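# Close the drawer and release it

## Task

Slide the drawer fully closed, then move the hand clear of it, without shifting the cabinet or the wire rack.

## Robot and tools

Robot: two arms, left_arm (base near y=+0.257 m) and right_arm (base near y=-0.376 m), each ending in a five-finger hand. right_arm has a right hand, left_arm a mirrored left hand. The scene frame has its origin at table-top height between the arms, +x out over the table, +z up, left_arm on the +y side. Image left/right does not match the arm names. Arm poses, targets and offsets use each arm's own base frame, which is nearly aligned with the scene frame. Fixed cameras cam_high and cam_low (896x504) use the scene frame.

Hand point: a spot 0.05 m in front of the palm and 0.15 m out from the wrist face. Its +z runs along the straight fingers and +y points out of the palm. On the right hand +x points away from the thumb; on the left hand +x points toward the thumb. Straight fingertips reach 0.06-0.07 m past the point along +z and sit about 0.06 m behind it along -y. A bracket on the little-finger side of the wrist sticks out about 0.10 m and can strike things.

Row layout (28 numbers, each in [-1, 1]), always covering both arms: left dx, dy, dz, rx, ry, rz, then left little, ring, middle, index, thumb_bend, thumb_turn, force_limit, speed. Then the same 14 numbers for the right arm. The pose numbers are offsets, not poses. They count from that arm's Hand target as it was when the action or move began, and are measured along that arm's base axes. A value of 1.0 equals 0.6 m or 180 degrees. rx, ry, rz form one rotation vector, turning about the Hand target position. All zeros re-requests the current Hand target. Finger and thumb values: +1 open/straight, -1 closed. thumb_turn -1 puts the thumb across the palm and +1 beside it. force_limit maps -1 to about 0 N and +1 to 10 N (15 N for the thumb motors). speed rises to full at +0.48; use -0.94 or lower for a gentle close. To leave a hand unchanged, resend the last eight hand numbers you sent for it. If you have not sent any yet, send its hand_measured six values plus hand_force_limit and hand_speed.

execute_actions(actions, cameras): actions is a list of actions. Each action is a list of up to 15 rows, one per 1/30 s step. A short action keeps its last row for the remaining steps. Every row in one action counts from the same start pose. cameras takes names, ["all"] or []. Images come back only when asked for, or when actions is empty.

move(target, speed, blend, blocking, cameras): steers each hand point in a straight line toward an offset from its Hand target. target is one 28-number row or up to 15 rows, all counted from the same start. speed is in m/s (0.002 to 4.3, default 0.25; turns up to twice that in rad/s), either one value or one per target. blend is in metres and rounds corners; 0 means stop at each target. A move lasts at most 10 s. blocking=false returns after about 0.5 s while the motion continues. Moves do not avoid obstacles or the other arm. Do not route a path near an arm's own base.

wait(seconds 0-10) lets time pass while any running move continues. stop brakes a running move. zoom_image(camera cam_high or cam_low, region [x0,y0,x1,y1], at most 504x504 px) enlarges part of the latest image. show_instructions shows the reference pages. finished_scene(scene = this scene's number) ends the scene for good, so call it only once the drawer is shut and the hand is off it.

Results: end_effector_position (m) and end_effector_quat_wxyz are given in each arm's base frame. Hand target is the last commanded pose after clipping, and the next offsets start from it. Joint positions, velocities and torques are reported as well; torques include gravity and are noisy. Per motor, hand_measured, hand_stopped_by (moving, target, force, stalled, fault) and hand_load_n follow the row's finger order. A move result adds a "move:" line with its ending (done, off_target, moving, held, fault) and any limits (paced, held). Arms often rest 1-3 cm short of a commanded pose, usually below it, without touching anything. If that happens, send the missing distance as a further offset. Orientation commands are clipped to within 40 degrees of the current orientation per step.

Caution: approach slowly, because faster contact hits harder. A target set far beyond the drawer face presses hard, and a blocked arm keeps pushing until commanded back. After the drawer is closed, command the hand back out past its current position so the push ends, then withdraw. Do not shove the cabinet or rack, knock anything off the table, bump the arms into each other, or strain the fingers. Avoid long stretched-out holds and pushes against unreachable poses. They heat the motors, and at 100 °C an arm goes limp for 30-60 s.

Each tool is called after "Request:" in YAML: its name, and indented under it one key for each argument.

Reference images:

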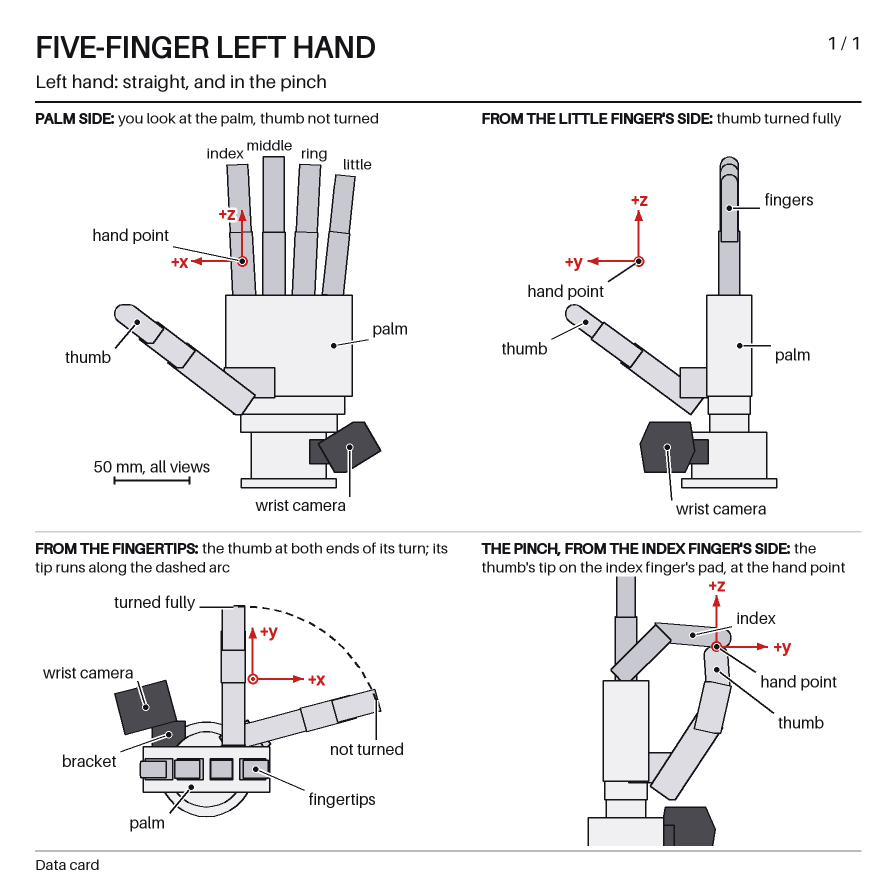

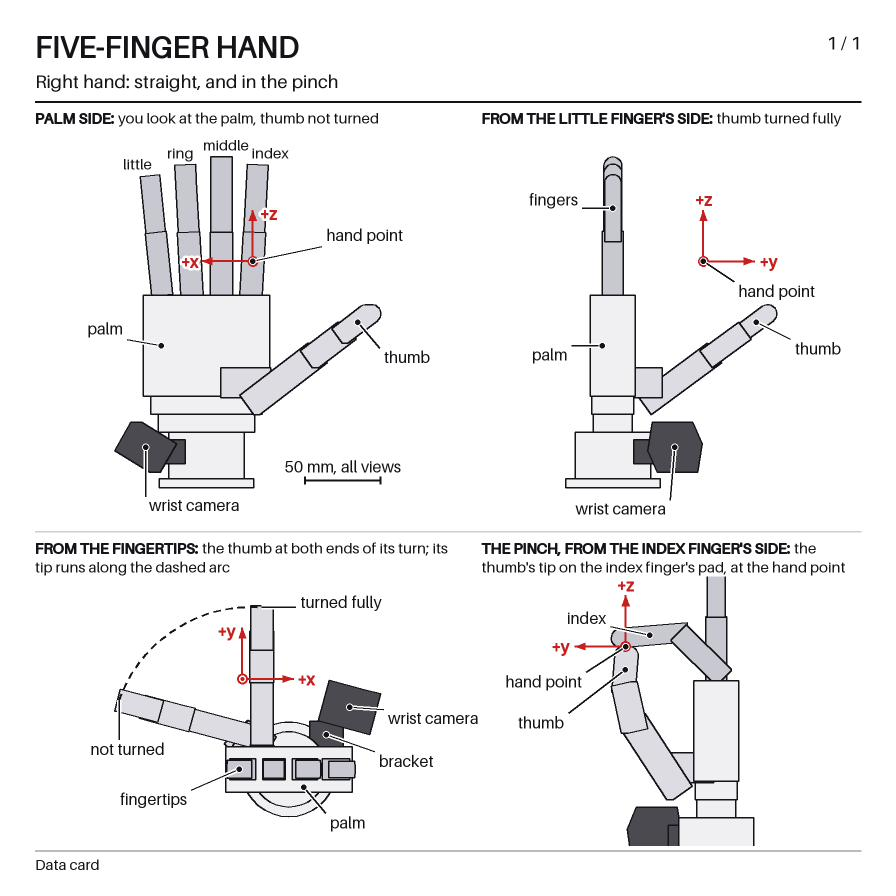

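## Session

Request:
execute_actions:
  actions: []

Scene clock: 0.00 s.
left_arm: end_effector_position=(+0.6867, +0.2583, +0.0856) hand_measured=(+1.000, +1.000, +1.000, +1.000, +1.000, +1.000) hand_load_n=(+0.0, +0.0, +0.0, +0.0, +0.0, +0.0) hand_stopped_by=(target, target, target, target, target, target) hand_force_limit=0.00 hand_speed=-0.80 end_effector_quat_wxyz=(+0.077, -0.334, +0.938, -0.045) | right_arm: end_effector_position=(+0.3072, +0.0457, +0.1730) hand_measured=(+1.000, +1.000, +1.000, +1.000, +1.000, +1.000) hand_load_n=(+0.0, +0.0, +0.0, +0.0, +0.0, +0.0) hand_stopped_by=(target, target, target, target, target, target) hand_force_limit=0.00 hand_speed=-0.80 end_effector_quat_wxyz=(-0.219, +0.923, +0.269, +0.164)
Joint positions: left_arm=[0.322 2.481 2.618 -1.552 0.086 1.201] | right_arm=[0.036 0.972 0.869 -1.232 -0.507 -2.042]
Joint velocities: within noise
Joint torques (N m): no reading
Motor temperatures (°C): left_arm=[31 31 30 29 29 29] | right_arm=[31 35 31 32 32 29]
Heat: left arm: hottest waist 31 °C; right arm: hottest shoulder 35 °C.
Hand target: left_arm +0.6910, +0.2597, +0.0873; +0.084, -0.334, +0.938, -0.045 | right_arm +0.3133, +0.0458, +0.1807; -0.216, +0.922, +0.271, +0.172

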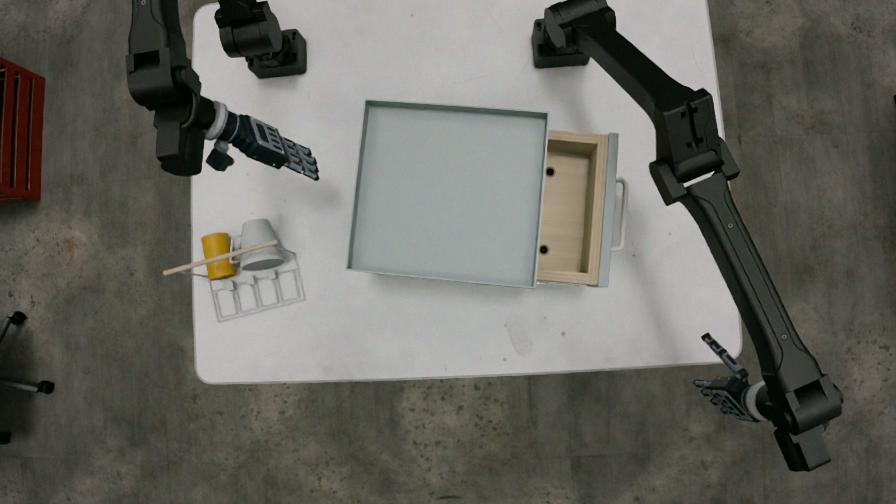

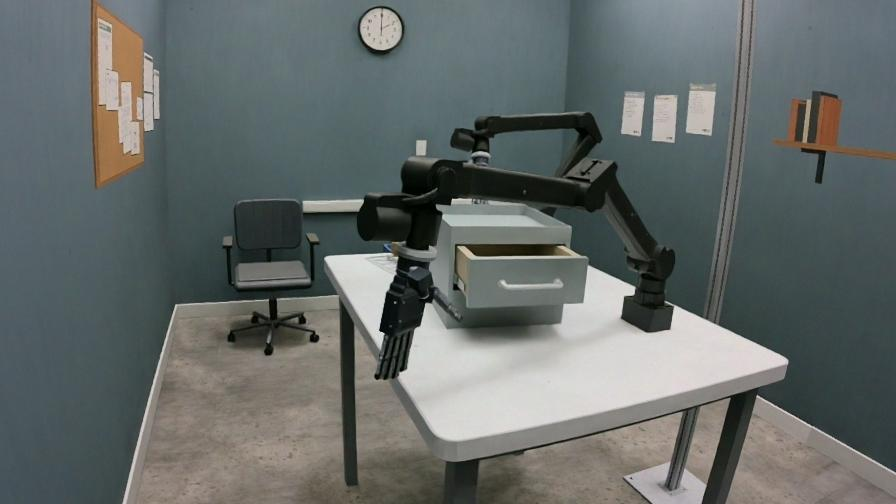

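Request:
zoom_image:
  camera: "cam_low"
  region: [340, 100, 700, 400]

Request:
zoom_image:
  camera: "cam_high"
  region: [440, 80, 680, 320]

Scaled by 1.400 from the camera's 896x504 image, which has a finer 1280x720 frame.

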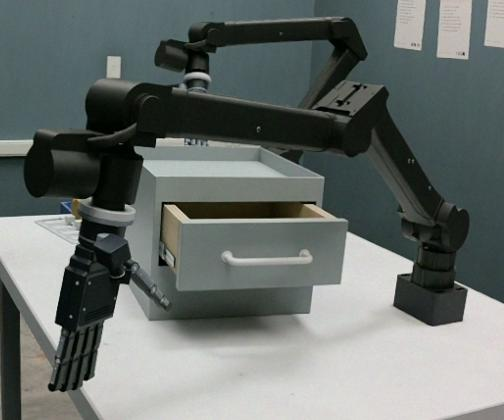

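Scaled by 2.100 from the camera's 896x504 image, which has a finer 1280x720 frame.

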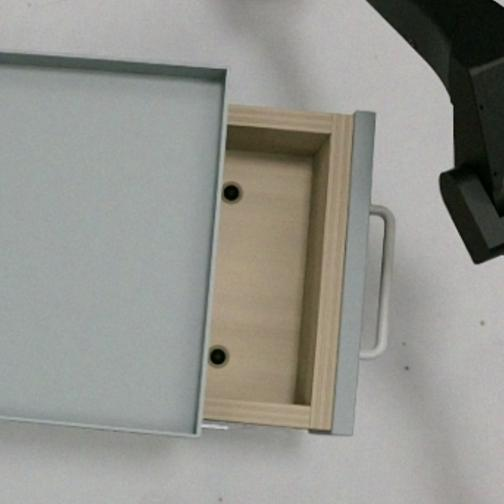

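Request:
move:
  target: [-0.385,-0.058,0.071,0.0569,-0.1486,-0.2643,-0.8,-0.8,-0.8,-0.8,1,1,0,-0.2,0,0,0,0,0,0,1,1,1,1,1,1,0,-0.8]
  speed: 0.25
  cameras: ["all"]

Scene clock: 20.37 s.
left_arm: end_effector_position=(+0.4600, +0.2182, +0.1263) hand_measured=(-0.800, -0.800, -0.800, -0.800, +1.000, +1.000) hand_load_n=(+0.0, +0.0, +0.0, +0.0, +0.0, +0.0) hand_stopped_by=(target, target, target, target, target, target) hand_force_limit=0.00 hand_speed=-0.20 end_effector_quat_wxyz=(+0.290, +0.064, +0.953, -0.065) | right_arm: end_effector_position=(+0.3072, +0.0457, +0.1730) hand_measured=(+1.000, +1.000, +1.000, +1.000, +1.000, +1.000) hand_load_n=(+0.0, +0.0, +0.0, +0.0, +0.0, +0.0) hand_stopped_by=(target, target, target, target, target, target) hand_force_limit=0.00 hand_speed=-0.80 end_effector_quat_wxyz=(-0.219, +0.923, +0.269, +0.164)
Joint positions: left_arm=[0.471 1.405 1.029 -0.73 0.402 2.079] | right_arm=[0.036 0.972 0.869 -1.232 -0.507 -2.042]
Joint torques (N m): left_arm=[3.66 -9.58 9.46 1.92 0.49 0.07] | right_arm=[-0.32 -4.31 9.8 0.92 -0.42 -0.03]
Heat: left arm: hottest shoulder 33 °C; right arm: hottest shoulder 35 °C.
Hand target: left_arm +0.4599, +0.2249, +0.1298; +0.295, +0.096, +0.948, -0.067 | right_arm +0.3133, +0.0458, +0.1807; -0.216, +0.922, +0.271, +0.172
Off the commanded pose: left_arm 0.008 m, 4 deg | right_arm 0.010 m, 1 deg.
joint sent to its limit (left arm) — joint 6 (wrist roll), upper limit. The joint targets are off in orientation, not in position.
move: off_target (left_arm)

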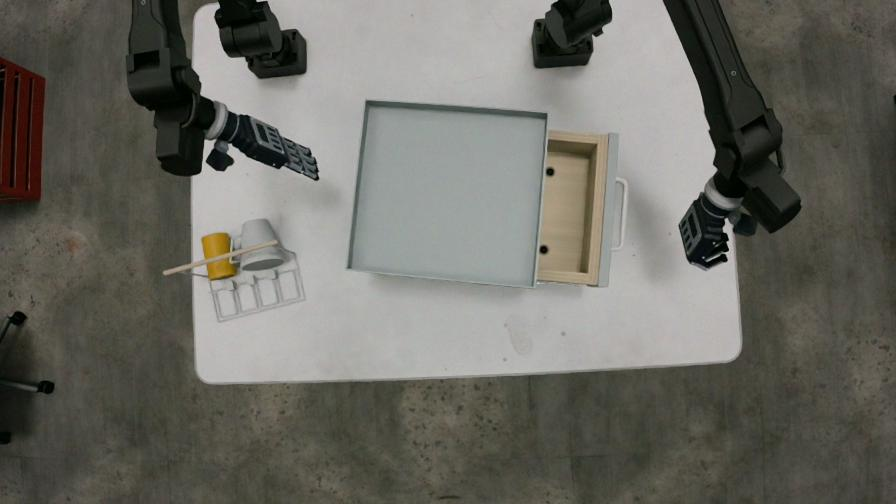

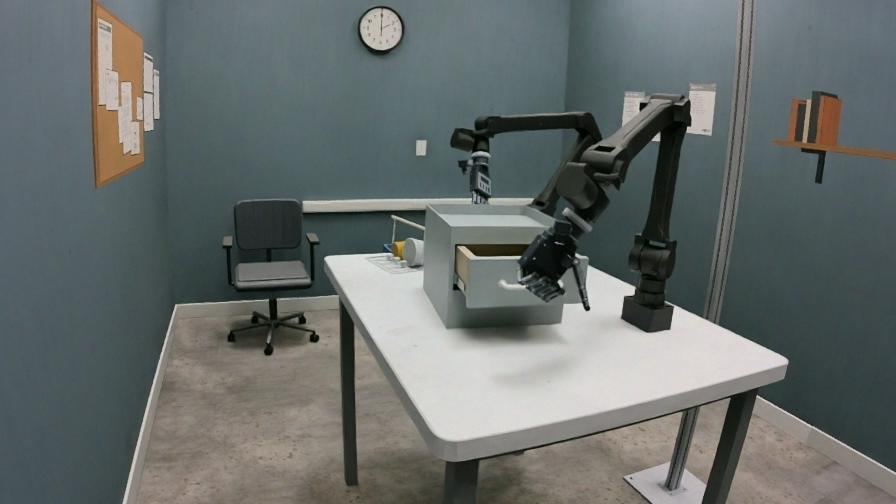

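Request:
move:
  target: [-0.019,-0.0625,-0.133,0,0,0,-0.8,-0.8,-0.8,-0.8,1,1,0,-0.2,0,0,0,0,0,0,1,1,1,1,1,1,0,-0.8]
  speed: 0.2
  cameras: ["all"]

Scene clock: 21.93 s.
left_arm: end_effector_position=(+0.4441, +0.1906, +0.0536) hand_measured=(-0.800, -0.800, -0.800, -0.800, +1.000, +1.000) hand_load_n=(+0.0, +0.5, +0.0, +0.0, +0.0, +0.0) hand_stopped_by=(target, target, target, target, target, target) hand_force_limit=0.00 hand_speed=-0.20 end_effector_quat_wxyz=(+0.296, +0.083, +0.949, -0.067) | right_arm: end_effector_position=(+0.3072, +0.0457, +0.1730) hand_measured=(+1.000, +1.000, +1.000, +1.000, +1.000, +1.000) hand_load_n=(+0.0, +0.0, +0.0, +0.0, +0.0, +0.0) hand_stopped_by=(target, target, target, target, target, target) hand_force_limit=0.00 hand_speed=-0.80 end_effector_quat_wxyz=(-0.219, +0.923, +0.269, +0.164)
Joint positions: left_arm=[0.435 1.431 0.833 -0.493 0.402 2.08] | right_arm=[0.036 0.972 0.869 -1.232 -0.507 -2.042]
Joint torques (N m): left_arm=[0.67 -7.41 8.65 1.92 0.35 0.06] | right_arm=[-0.32 -4.25 9.87 0.76 -0.45 -0.07]
Heat: left arm: hottest shoulder 33 °C; right arm: hottest shoulder 35 °C.
Hand target: left_arm +0.4487, +0.1874, +0.0501; +0.295, +0.096, +0.948, -0.067 | right_arm +0.3133, +0.0458, +0.1807; -0.216, +0.922, +0.271, +0.172
Off the commanded pose: left_arm 0.007 m, 2 deg | right_arm 0.010 m, 1 deg.
joint sent to its limit (left arm) — joint 6 (wrist roll), upper limit. The joint targets still meet the commanded pose.
move: done

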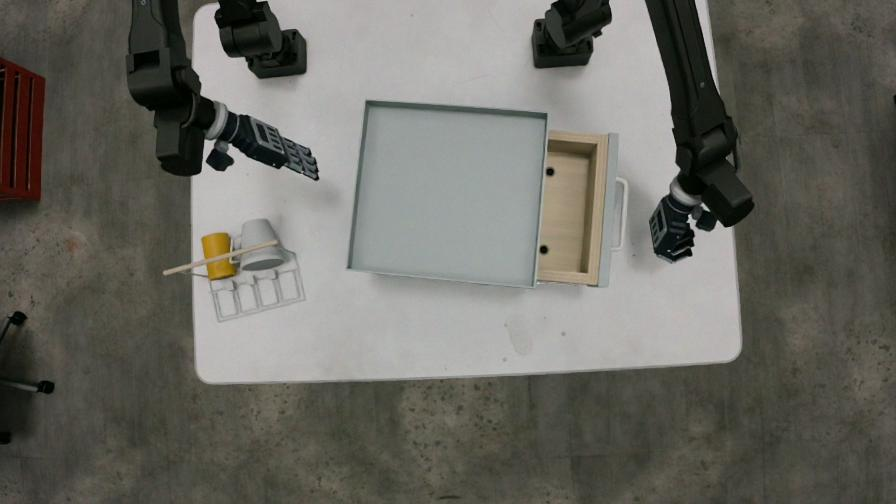

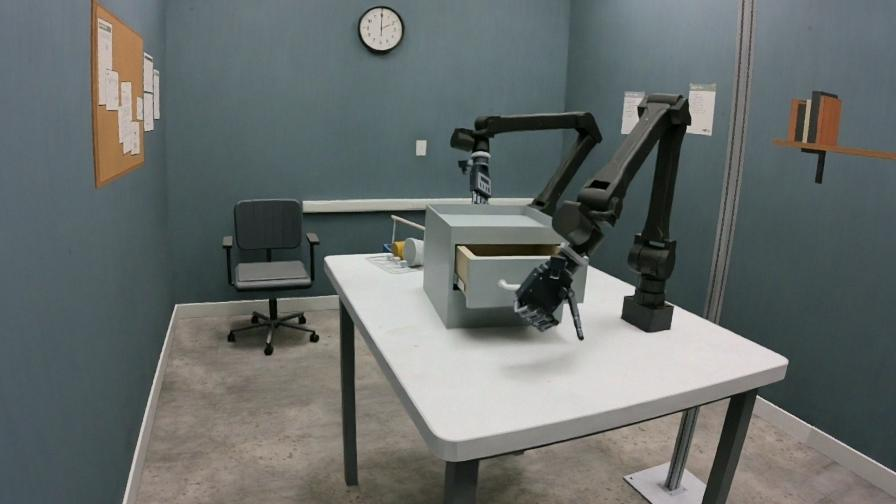

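Request:
zoom_image:
  camera: "cam_low"
  region: [440, 190, 660, 370]

Request:
zoom_image:
  camera: "cam_high"
  region: [540, 100, 760, 300]

Scaled by 2.291 from the camera's 896x504 image, which has a finer 1280x720 frame.

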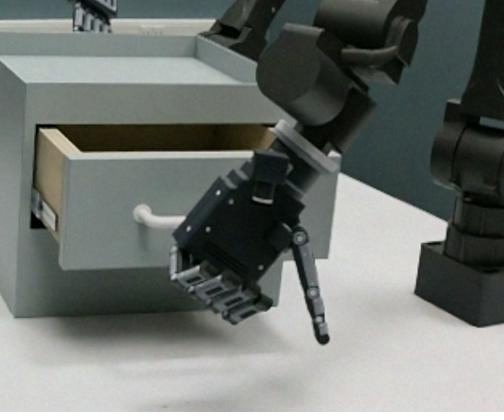

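Scaled by 2.291 from the camera's 896x504 image, which has a finer 1280x720 frame.

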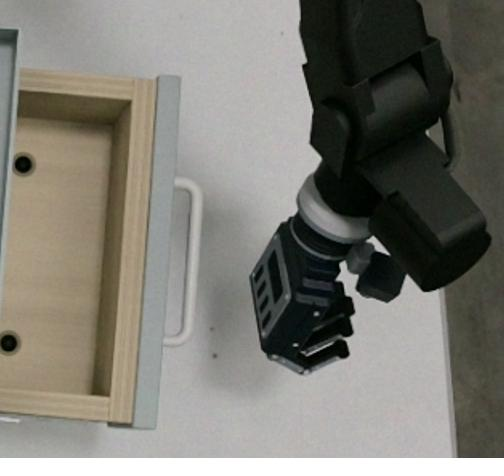

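Request:
move:
  target:
    - [-0.035,-0.075,-0.0167,0,0,0,-0.8,-0.8,-0.8,-0.8,1,1,0,-0.2,0,0,0,0,0,0,1,1,1,1,1,1,0,-0.8]
    - [-0.062,-0.23,-0.0167,0,0,0,-0.8,-0.8,-0.8,-0.8,1,1,0,-0.2,0,0,0,0,0,0,1,1,1,1,1,1,0,-0.8]
  speed: [0.12,0.06]
  blend: [0.005,0]
  cameras: ["all"]

Scene clock: 26.93 s.
left_arm: end_effector_position=(+0.4078, +0.0648, +0.0375) hand_measured=(-0.800, -0.800, -0.800, -0.800, +1.000, +1.000) hand_load_n=(+0.0, +0.0, +0.0, +0.0, +0.0, +0.0) hand_stopped_by=(target, target, target, target, target, target) hand_force_limit=0.00 hand_speed=-0.20 end_effector_quat_wxyz=(+0.289, +0.078, +0.952, -0.059) | right_arm: end_effector_position=(+0.3072, +0.0457, +0.1730) hand_measured=(+1.000, +1.000, +1.000, +1.000, +1.000, +1.000) hand_load_n=(+0.0, +0.0, +0.0, +0.0, +0.0, +0.0) hand_stopped_by=(target, target, target, target, target, target) hand_force_limit=0.00 hand_speed=-0.80 end_effector_quat_wxyz=(-0.219, +0.923, +0.269, +0.164)
Joint positions: left_arm=[0.105 1.271 0.623 -0.36 0.214 1.776] | right_arm=[0.036 0.972 0.869 -1.232 -0.507 -2.042]
Joint torques (N m): left_arm=[-1.32 -6.95 8.14 1.91 0.59 -0.04] | right_arm=[-0.44 -4.31 9.81 0.68 -0.4 -0.1]
Heat: left arm: hottest shoulder 33 °C; right arm: hottest shoulder 35 °C.
Hand target: left_arm +0.4115, +0.0494, +0.0401; +0.295, +0.096, +0.948, -0.067 | right_arm +0.3133, +0.0458, +0.1807; -0.216, +0.922, +0.271, +0.172
Off the commanded pose: left_arm 0.016 m, 2 deg | right_arm 0.010 m, 1 deg.
move: off_target (left_arm)

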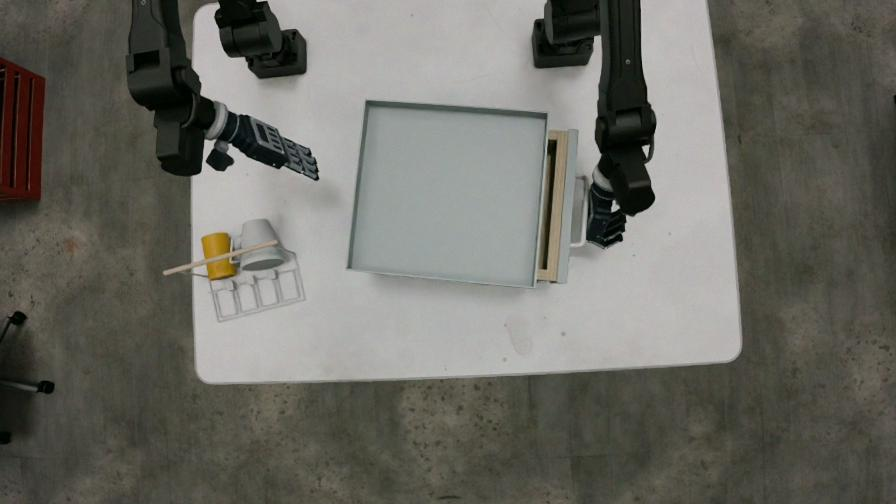

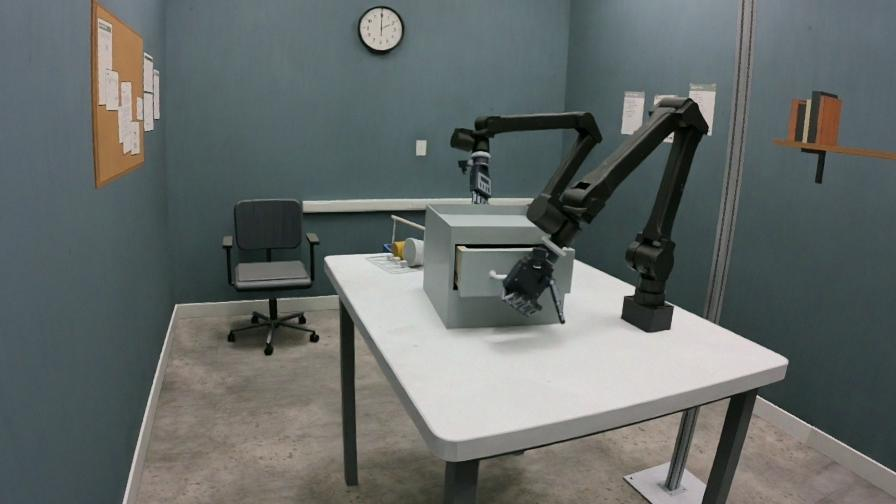

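Request:
zoom_image:
  camera: "cam_low"
  region: [420, 180, 620, 340]

Request:
zoom_image:
  camera: "cam_high"
  region: [500, 90, 680, 300]

Scaled by 2.520 from the camera's 896x504 image, which has a finer 1280x720 frame.

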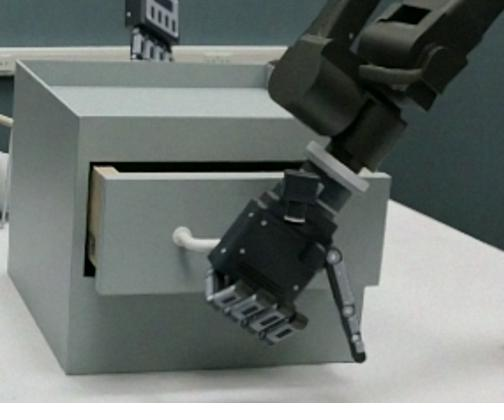

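Scaled by 2.400 from the camera's 896x504 image, which has a finer 1280x720 frame.

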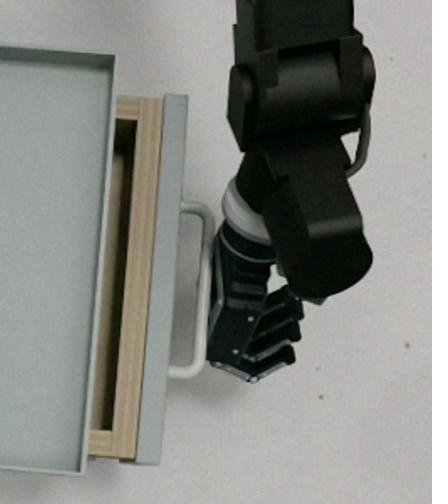

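Request:
move:
  target: [-0.009,-0.05,0,0,0,0,-0.8,-0.8,-0.8,-0.8,1,1,0,-0.2,0,0,0,0,0,0,1,1,1,1,1,1,0,-0.8]
  speed: 0.06
  cameras: ["all"]

Request:
zoom_image:
  camera: "cam_high"
  region: [500, 90, 680, 300]

Request:
zoom_image:
  camera: "cam_low"
  region: [420, 180, 620, 340]

Scene clock: 29.67 s.
left_arm: end_effector_position=(+0.4029, +0.0348, +0.0377) hand_measured=(-0.800, -0.800, -0.800, -0.800, +1.000, +1.000) hand_load_n=(+0.0, +0.0, +0.0, +0.0, +0.0, +0.0) hand_stopped_by=(target, target, target, target, target, target) hand_force_limit=0.00 hand_speed=-0.20 end_effector_quat_wxyz=(+0.289, +0.078, +0.952, -0.058) | right_arm: end_effector_position=(+0.3072, +0.0457, +0.1730) hand_measured=(+1.000, +1.000, +1.000, +1.000, +1.000, +1.000) hand_load_n=(+0.0, +0.0, +0.0, +0.0, +0.0, +0.0) hand_stopped_by=(target, target, target, target, target, target) hand_force_limit=0.00 hand_speed=-0.80 end_effector_quat_wxyz=(-0.219, +0.923, +0.269, +0.164)
Joint positions: left_arm=[0.01 1.25 0.604 -0.346 0.162 1.695] | right_arm=[0.036 0.972 0.869 -1.232 -0.507 -2.042]
Joint torques (N m): left_arm=[-0.03 -6.48 8.59 2.07 0.63 0.04] | right_arm=[-1.14 -3.78 9.77 0.79 -0.43 -0.08]
Heat: left arm: hottest shoulder 33 °C; right arm: hottest shoulder 35 °C.
Hand target: left_arm +0.4061, +0.0194, +0.0400; +0.295, +0.096, +0.948, -0.067 | right_arm +0.3133, +0.0458, +0.1807; -0.216, +0.922, +0.271, +0.172
Off the commanded pose: left_arm 0.016 m, 2 deg | right_arm 0.010 m, 1 deg.
move: off_target (left_arm)

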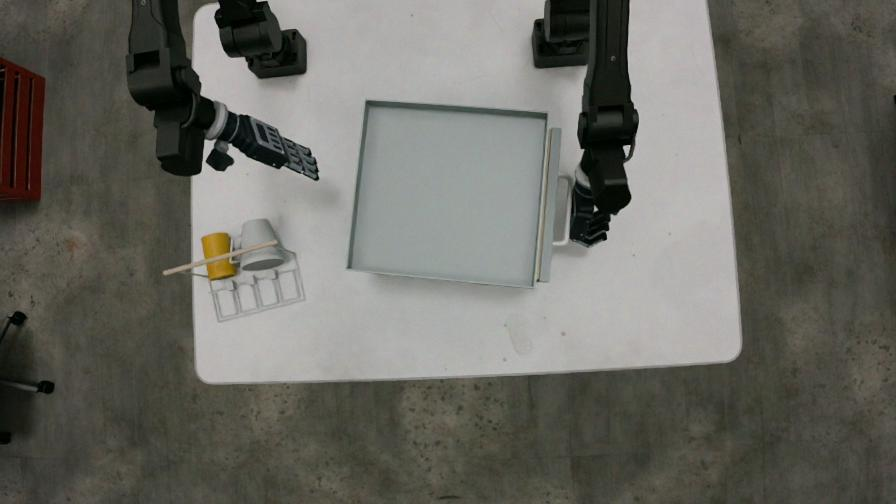

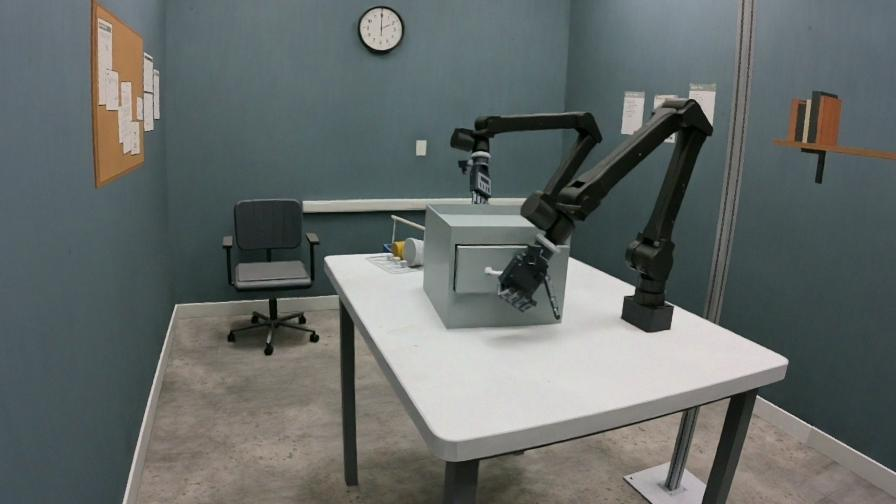

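Scaled by 2.400 from the camera's 896x504 image, which has a finer 1280x720 frame.

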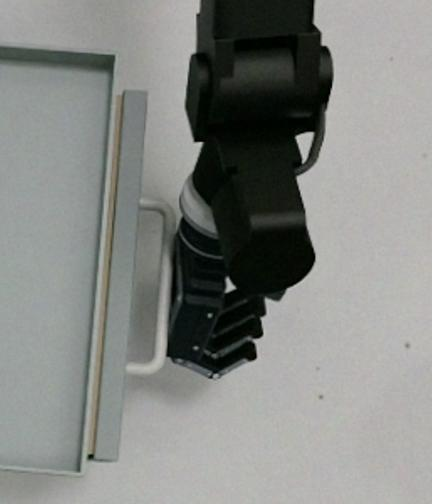

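Scaled by 2.520 from the camera's 896x504 image, which has a finer 1280x720 frame.

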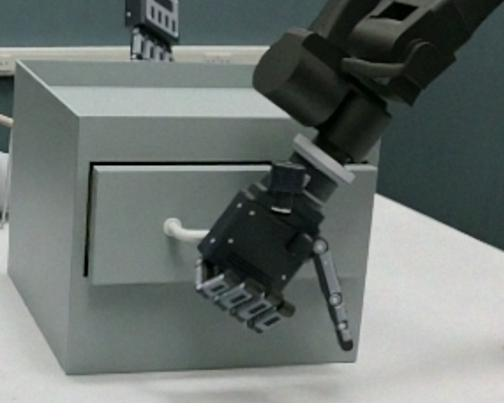

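Request:
move:
  target: [-0.004,-0.025,0,0,0,0,-0.8,-0.8,-0.8,-0.8,1,1,0,-0.2,0,0,0,0,0,0,1,1,1,1,1,1,0,-0.8]
  speed: 0.05
  cameras: ["all"]

Request:
zoom_image:
  camera: "cam_high"
  region: [500, 90, 680, 300]

Request:
zoom_image:
  camera: "cam_low"
  region: [420, 180, 620, 340]

Scene clock: 31.63 s.
left_arm: end_effector_position=(+0.4005, +0.0203, +0.0379) hand_measured=(-0.800, -0.800, -0.800, -0.800, +1.000, +1.000) hand_load_n=(+0.0, +0.5, +0.0, +0.0, +0.0, +0.0) hand_stopped_by=(target, target, target, target, target, target) hand_force_limit=0.00 hand_speed=-0.20 end_effector_quat_wxyz=(+0.289, +0.077, +0.953, -0.058) | right_arm: end_effector_position=(+0.3072, +0.0457, +0.1730) hand_measured=(+1.000, +1.000, +1.000, +1.000, +1.000, +1.000) hand_load_n=(+0.0, +0.0, +0.0, +0.0, +0.0, +0.0) hand_stopped_by=(target, target, target, target, target, target) hand_force_limit=0.00 hand_speed=-0.80 end_effector_quat_wxyz=(-0.219, +0.923, +0.269, +0.164)
Joint positions: left_arm=[-0.038 1.242 0.598 -0.341 0.134 1.654] | right_arm=[0.036 0.972 0.869 -1.232 -0.507 -2.042]
Joint torques (N m): left_arm=[-1.55 -5.66 8.27 2.11 0.62 0.04] | right_arm=[0.32 -4.37 9.78 0.64 -0.46 -0.07]
Heat: left arm: hottest shoulder 33 °C; right arm: hottest shoulder 35 °C.
Hand target: left_arm +0.4037, +0.0043, +0.0401; +0.295, +0.096, +0.948, -0.067 | right_arm +0.3133, +0.0458, +0.1807; -0.216, +0.922, +0.271, +0.172
Off the commanded pose: left_arm 0.016 m, 3 deg | right_arm 0.010 m, 1 deg.
move: off_target (left_arm)

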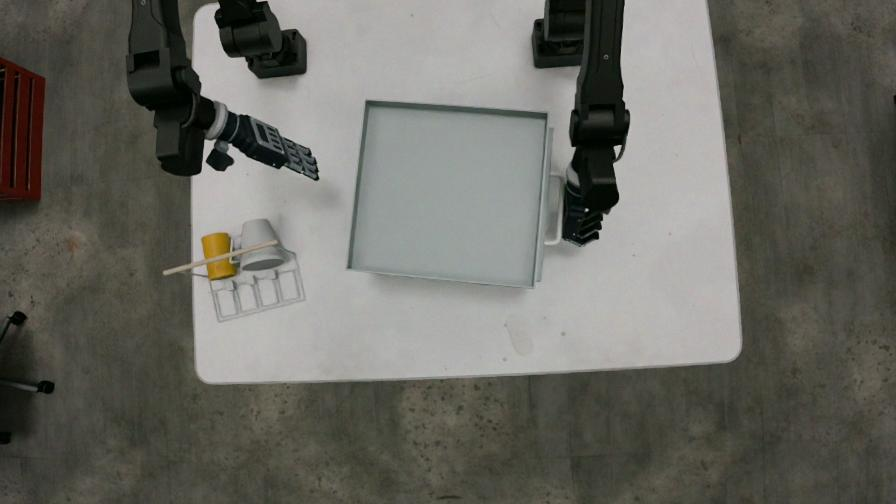

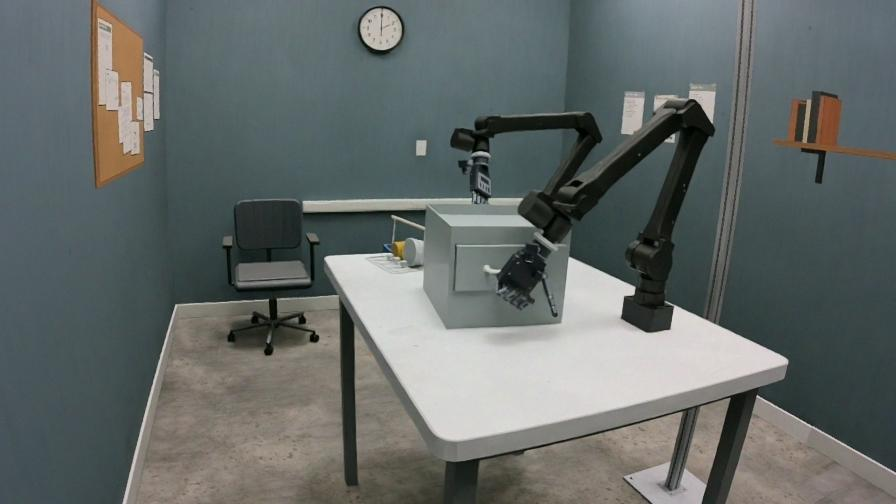

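Scaled by 2.400 from the camera's 896x504 image, which has a finer 1280x720 frame.

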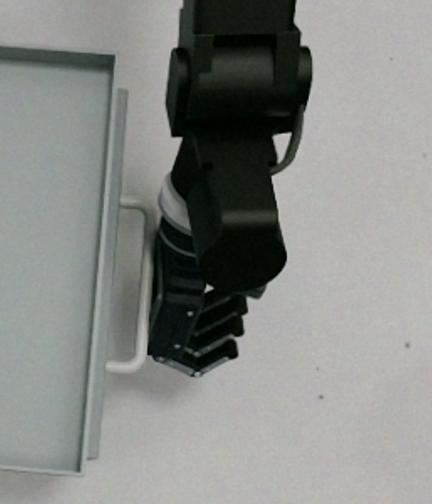

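Scaled by 2.520 from the camera's 896x504 image, which has a finer 1280x720 frame.

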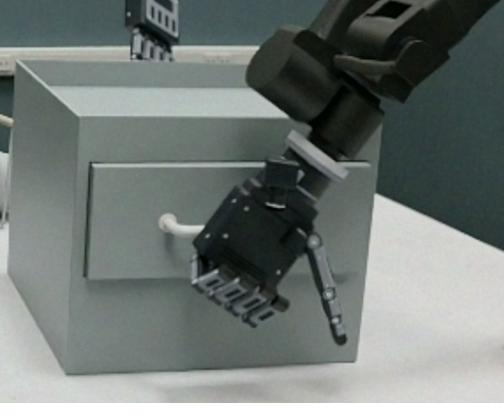

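Request:
move:
  target: [-0.003,-0.0165,0,0,0,0,-0.8,-0.8,-0.8,-0.8,1,1,0,-0.2,0,0,0,0,0,0,1,1,1,1,1,1,0,-0.8]
  speed: 0.04
  cameras: ["all"]

Request:
zoom_image:
  camera: "cam_high"
  region: [500, 90, 680, 300]

Request:
zoom_image:
  camera: "cam_low"
  region: [420, 180, 620, 340]

Scene clock: 33.57 s.
left_arm: end_effector_position=(+0.3988, +0.0108, +0.0378) hand_measured=(-0.800, -0.800, -0.800, -0.800, +1.000, +1.000) hand_load_n=(+0.0, +0.0, +0.0, +0.0, +0.0, +0.0) hand_stopped_by=(target, target, target, target, target, target) hand_force_limit=0.00 hand_speed=-0.20 end_effector_quat_wxyz=(+0.289, +0.077, +0.953, -0.057) | right_arm: end_effector_position=(+0.3072, +0.0457, +0.1730) hand_measured=(+1.000, +1.000, +1.000, +1.000, +1.000, +1.000) hand_load_n=(+0.0, +0.0, +0.0, +0.0, +0.0, +0.0) hand_stopped_by=(target, target, target, target, target, target) hand_force_limit=0.00 hand_speed=-0.80 end_effector_quat_wxyz=(-0.219, +0.923, +0.269, +0.164)
Joint positions: left_arm=[-0.07 1.239 0.594 -0.338 0.115 1.626] | right_arm=[0.036 0.972 0.869 -1.232 -0.507 -2.042]
Joint torques (N m): left_arm=[-1.55 -6.24 8.51 2.09 0.6 0.07] | right_arm=[-0.38 -4.19 9.78 0.84 -0.44 -0.08]
Heat: left arm: hottest shoulder 33 °C; right arm: hottest shoulder 35 °C.
Hand target: left_arm +0.4018, -0.0054, +0.0400; +0.295, +0.096, +0.948, -0.067 | right_arm +0.3133, +0.0458, +0.1807; -0.216, +0.922, +0.271, +0.172
Off the commanded pose: left_arm 0.017 m, 3 deg | right_arm 0.010 m, 1 deg.
move: off_target (left_arm)

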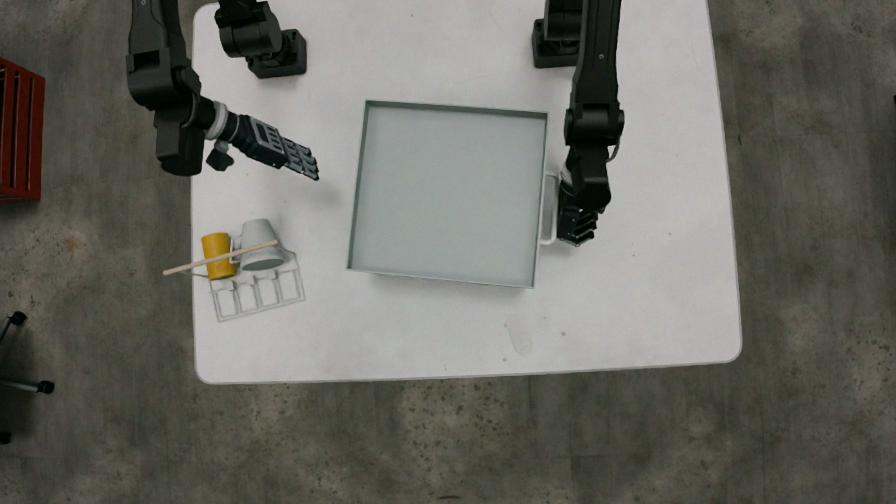

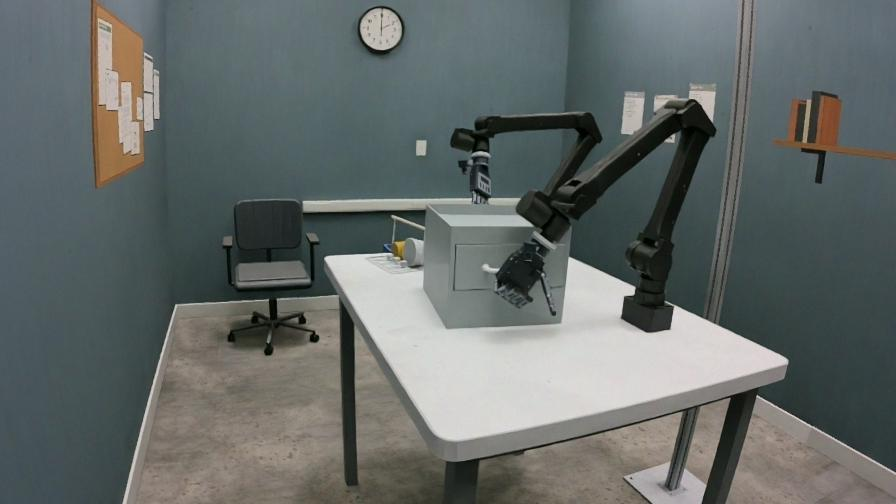

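Scaled by 2.400 from the camera's 896x504 image, which has a finer 1280x720 frame.

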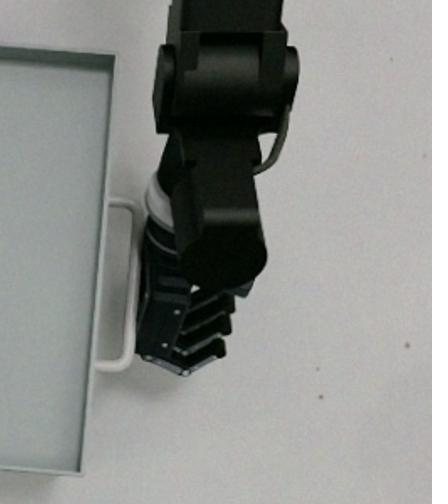

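Scaled by 2.520 from the camera's 896x504 image, which has a finer 1280x720 frame.

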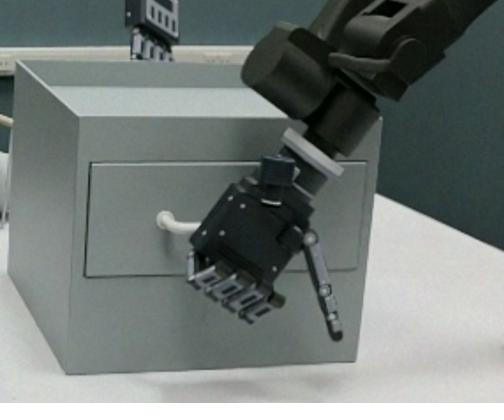

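Request:
move:
  target: [-0.001,-0.01,0,0,0,0,-0.8,-0.8,-0.8,-0.8,1,1,0,-0.2,0,0,0,0,0,0,1,1,1,1,1,1,0,-0.8]
  speed: 0.03
  cameras: ["all"]

Request:
zoom_image:
  camera: "cam_high"
  region: [520, 100, 600, 180]

Request:
zoom_image:
  camera: "cam_low"
  region: [420, 220, 520, 320]

Scene clock: 35.33 s.
left_arm: end_effector_position=(+0.3978, +0.0076, +0.0379) hand_measured=(-0.800, -0.800, -0.800, -0.800, +1.000, +1.000) hand_load_n=(+0.0, +0.0, +0.0, +0.5, +0.0, +0.0) hand_stopped_by=(target, target, target, target, target, target) hand_force_limit=0.00 hand_speed=-0.20 end_effector_quat_wxyz=(+0.289, +0.072, +0.953, -0.055) | right_arm: end_effector_position=(+0.3072, +0.0457, +0.1730) hand_measured=(+1.000, +1.000, +1.000, +1.000, +1.000, +1.000) hand_load_n=(+0.0, +0.0, +0.0, +0.0, +0.0, +0.0) hand_stopped_by=(target, target, target, target, target, target) hand_force_limit=0.00 hand_speed=-0.80 end_effector_quat_wxyz=(-0.219, +0.923, +0.269, +0.164)
Joint positions: left_arm=[-0.084 1.238 0.593 -0.337 0.1 1.607] | right_arm=[0.036 0.972 0.869 -1.232 -0.507 -2.042]
Joint torques (N m): left_arm=[-1.2 -6.53 8.4 1.91 0.78 0.08] | right_arm=[-1.03 -4.19 9.84 0.87 -0.43 -0.07]
Heat: left arm: hottest shoulder 33 °C; right arm: hottest shoulder 35 °C.
Hand target: left_arm +0.4013, -0.0115, +0.0401; +0.295, +0.096, +0.948, -0.067 | right_arm +0.3133, +0.0458, +0.1807; -0.216, +0.922, +0.271, +0.172
Off the commanded pose: left_arm 0.019 m, 3 deg | right_arm 0.010 m, 1 deg.
move: off_target (left_arm)

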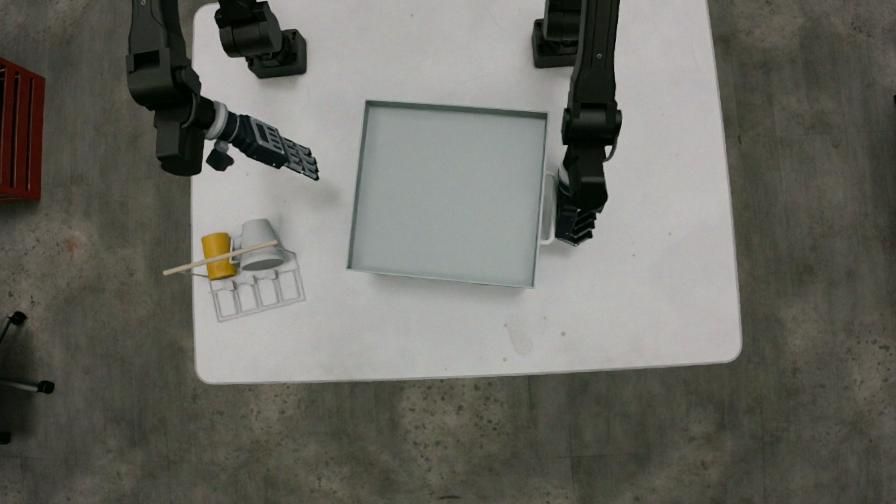

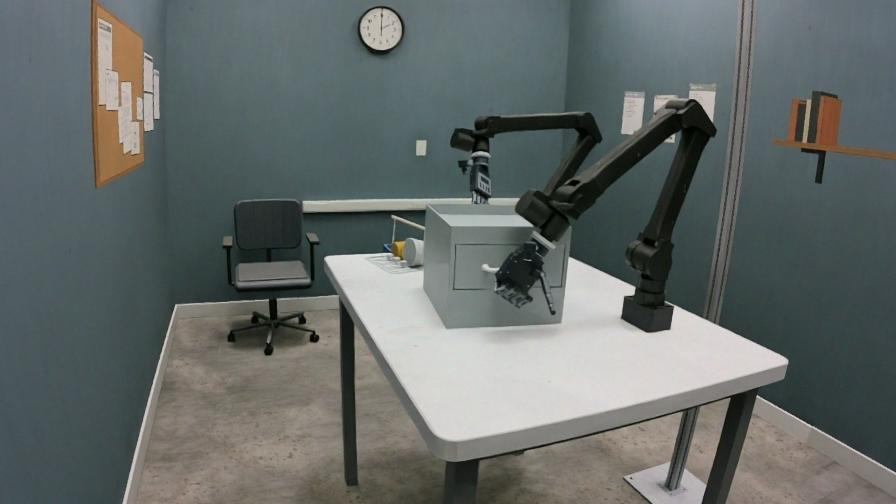

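Scaled by 6.300 from the camera's 896x504 image, which has a finer 1280x720 frame.

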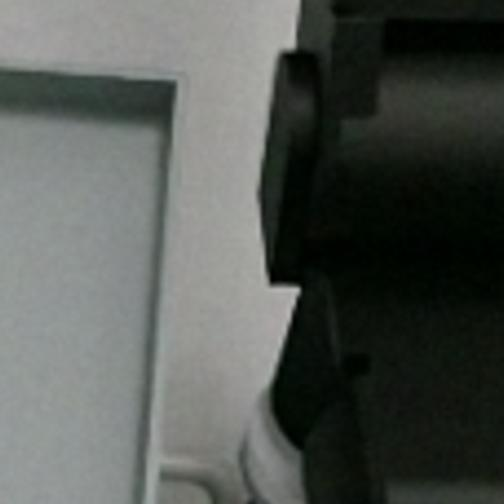

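Scaled by 5.040 from the camera's 896x504 image, which has a finer 1280x720 frame.

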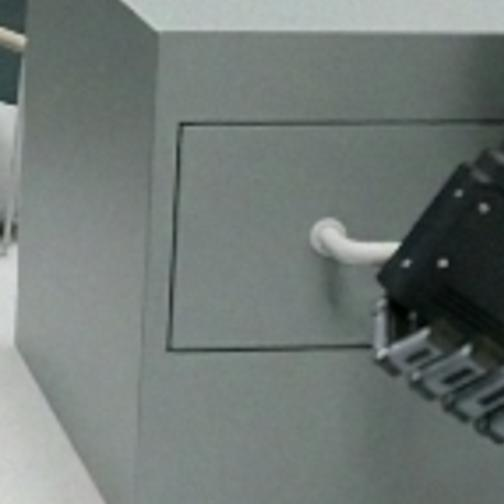

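Request:
move:
  target: [-0.001,-0.009,0,0,0,0,-0.8,-0.8,-0.8,-0.8,1,1,0,-0.2,0,0,0,0,0,0,1,1,1,1,1,1,0,-0.8]
  speed: 0.03
  cameras: ["all"]

Request:
zoom_image:
  camera: "cam_low"
  region: [420, 220, 520, 320]

Scene clock: 36.70 s.
left_arm: end_effector_position=(+0.3972, +0.0078, +0.0385) hand_measured=(-0.800, -0.800, -0.800, -0.800, +1.000, +1.000) hand_load_n=(+0.0, +0.0, +0.0, +0.0, -0.5, +0.0) hand_stopped_by=(target, target, target, target, target, target) hand_force_limit=0.00 hand_speed=-0.20 end_effector_quat_wxyz=(+0.289, +0.070, +0.953, -0.049) | right_arm: end_effector_position=(+0.3072, +0.0457, +0.1730) hand_measured=(+1.000, +1.000, +1.000, +1.000, +1.000, +1.000) hand_load_n=(+0.0, +0.0, +0.0, +0.0, +0.5, +0.0) hand_stopped_by=(target, target, target, target, target, target) hand_force_limit=0.00 hand_speed=-0.80 end_effector_quat_wxyz=(-0.219, +0.923, +0.269, +0.164)
Joint positions: left_arm=[-0.091 1.236 0.593 -0.337 0.085 1.6] | right_arm=[0.036 0.972 0.869 -1.232 -0.507 -2.042]
Joint torques (N m): left_arm=[-1.44 -5.89 8.43 2.03 1 0] | right_arm=[-0.62 -4.48 9.7 0.76 -0.43 -0.05]
Heat: left arm: hottest shoulder 33 °C; right arm: hottest shoulder 35 °C.
Hand target: left_arm +0.4007, -0.0169, +0.0400; +0.295, +0.096, +0.948, -0.067 | right_arm +0.3133, +0.0458, +0.1807; -0.216, +0.922, +0.271, +0.172
Off the commanded pose: left_arm 0.025 m, 4 deg | right_arm 0.010 m, 1 deg.
move: off_target (left_arm)

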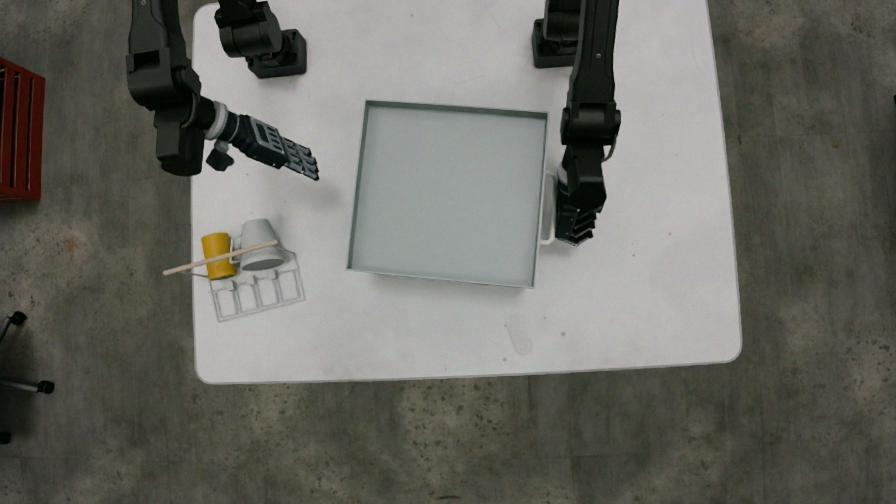

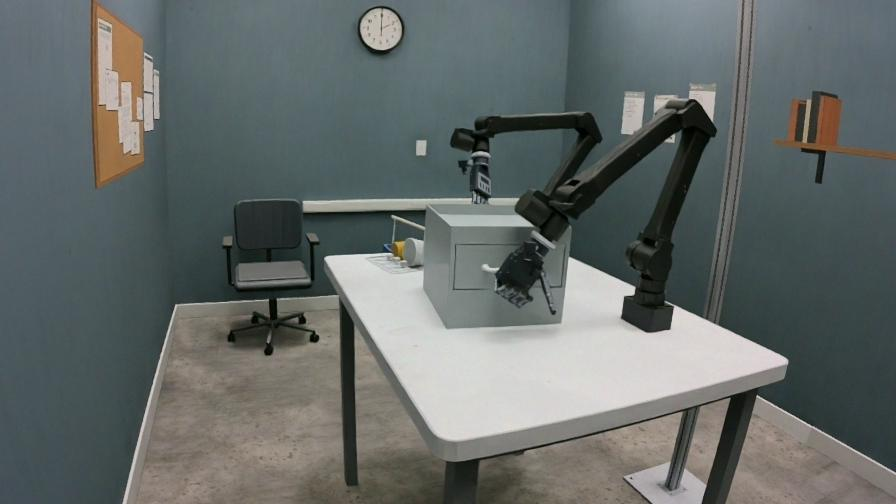

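Scaled by 5.040 from the camera's 896x504 image, which has a finer 1280x720 frame.

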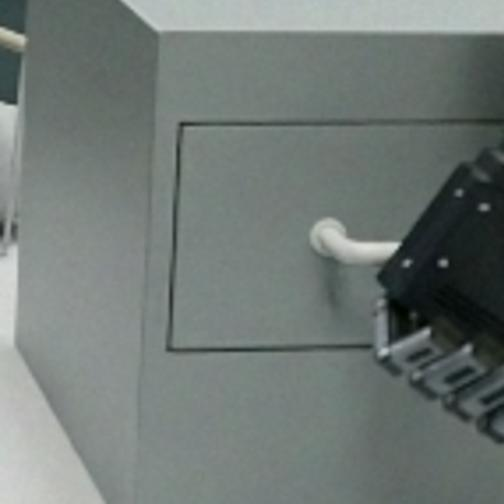

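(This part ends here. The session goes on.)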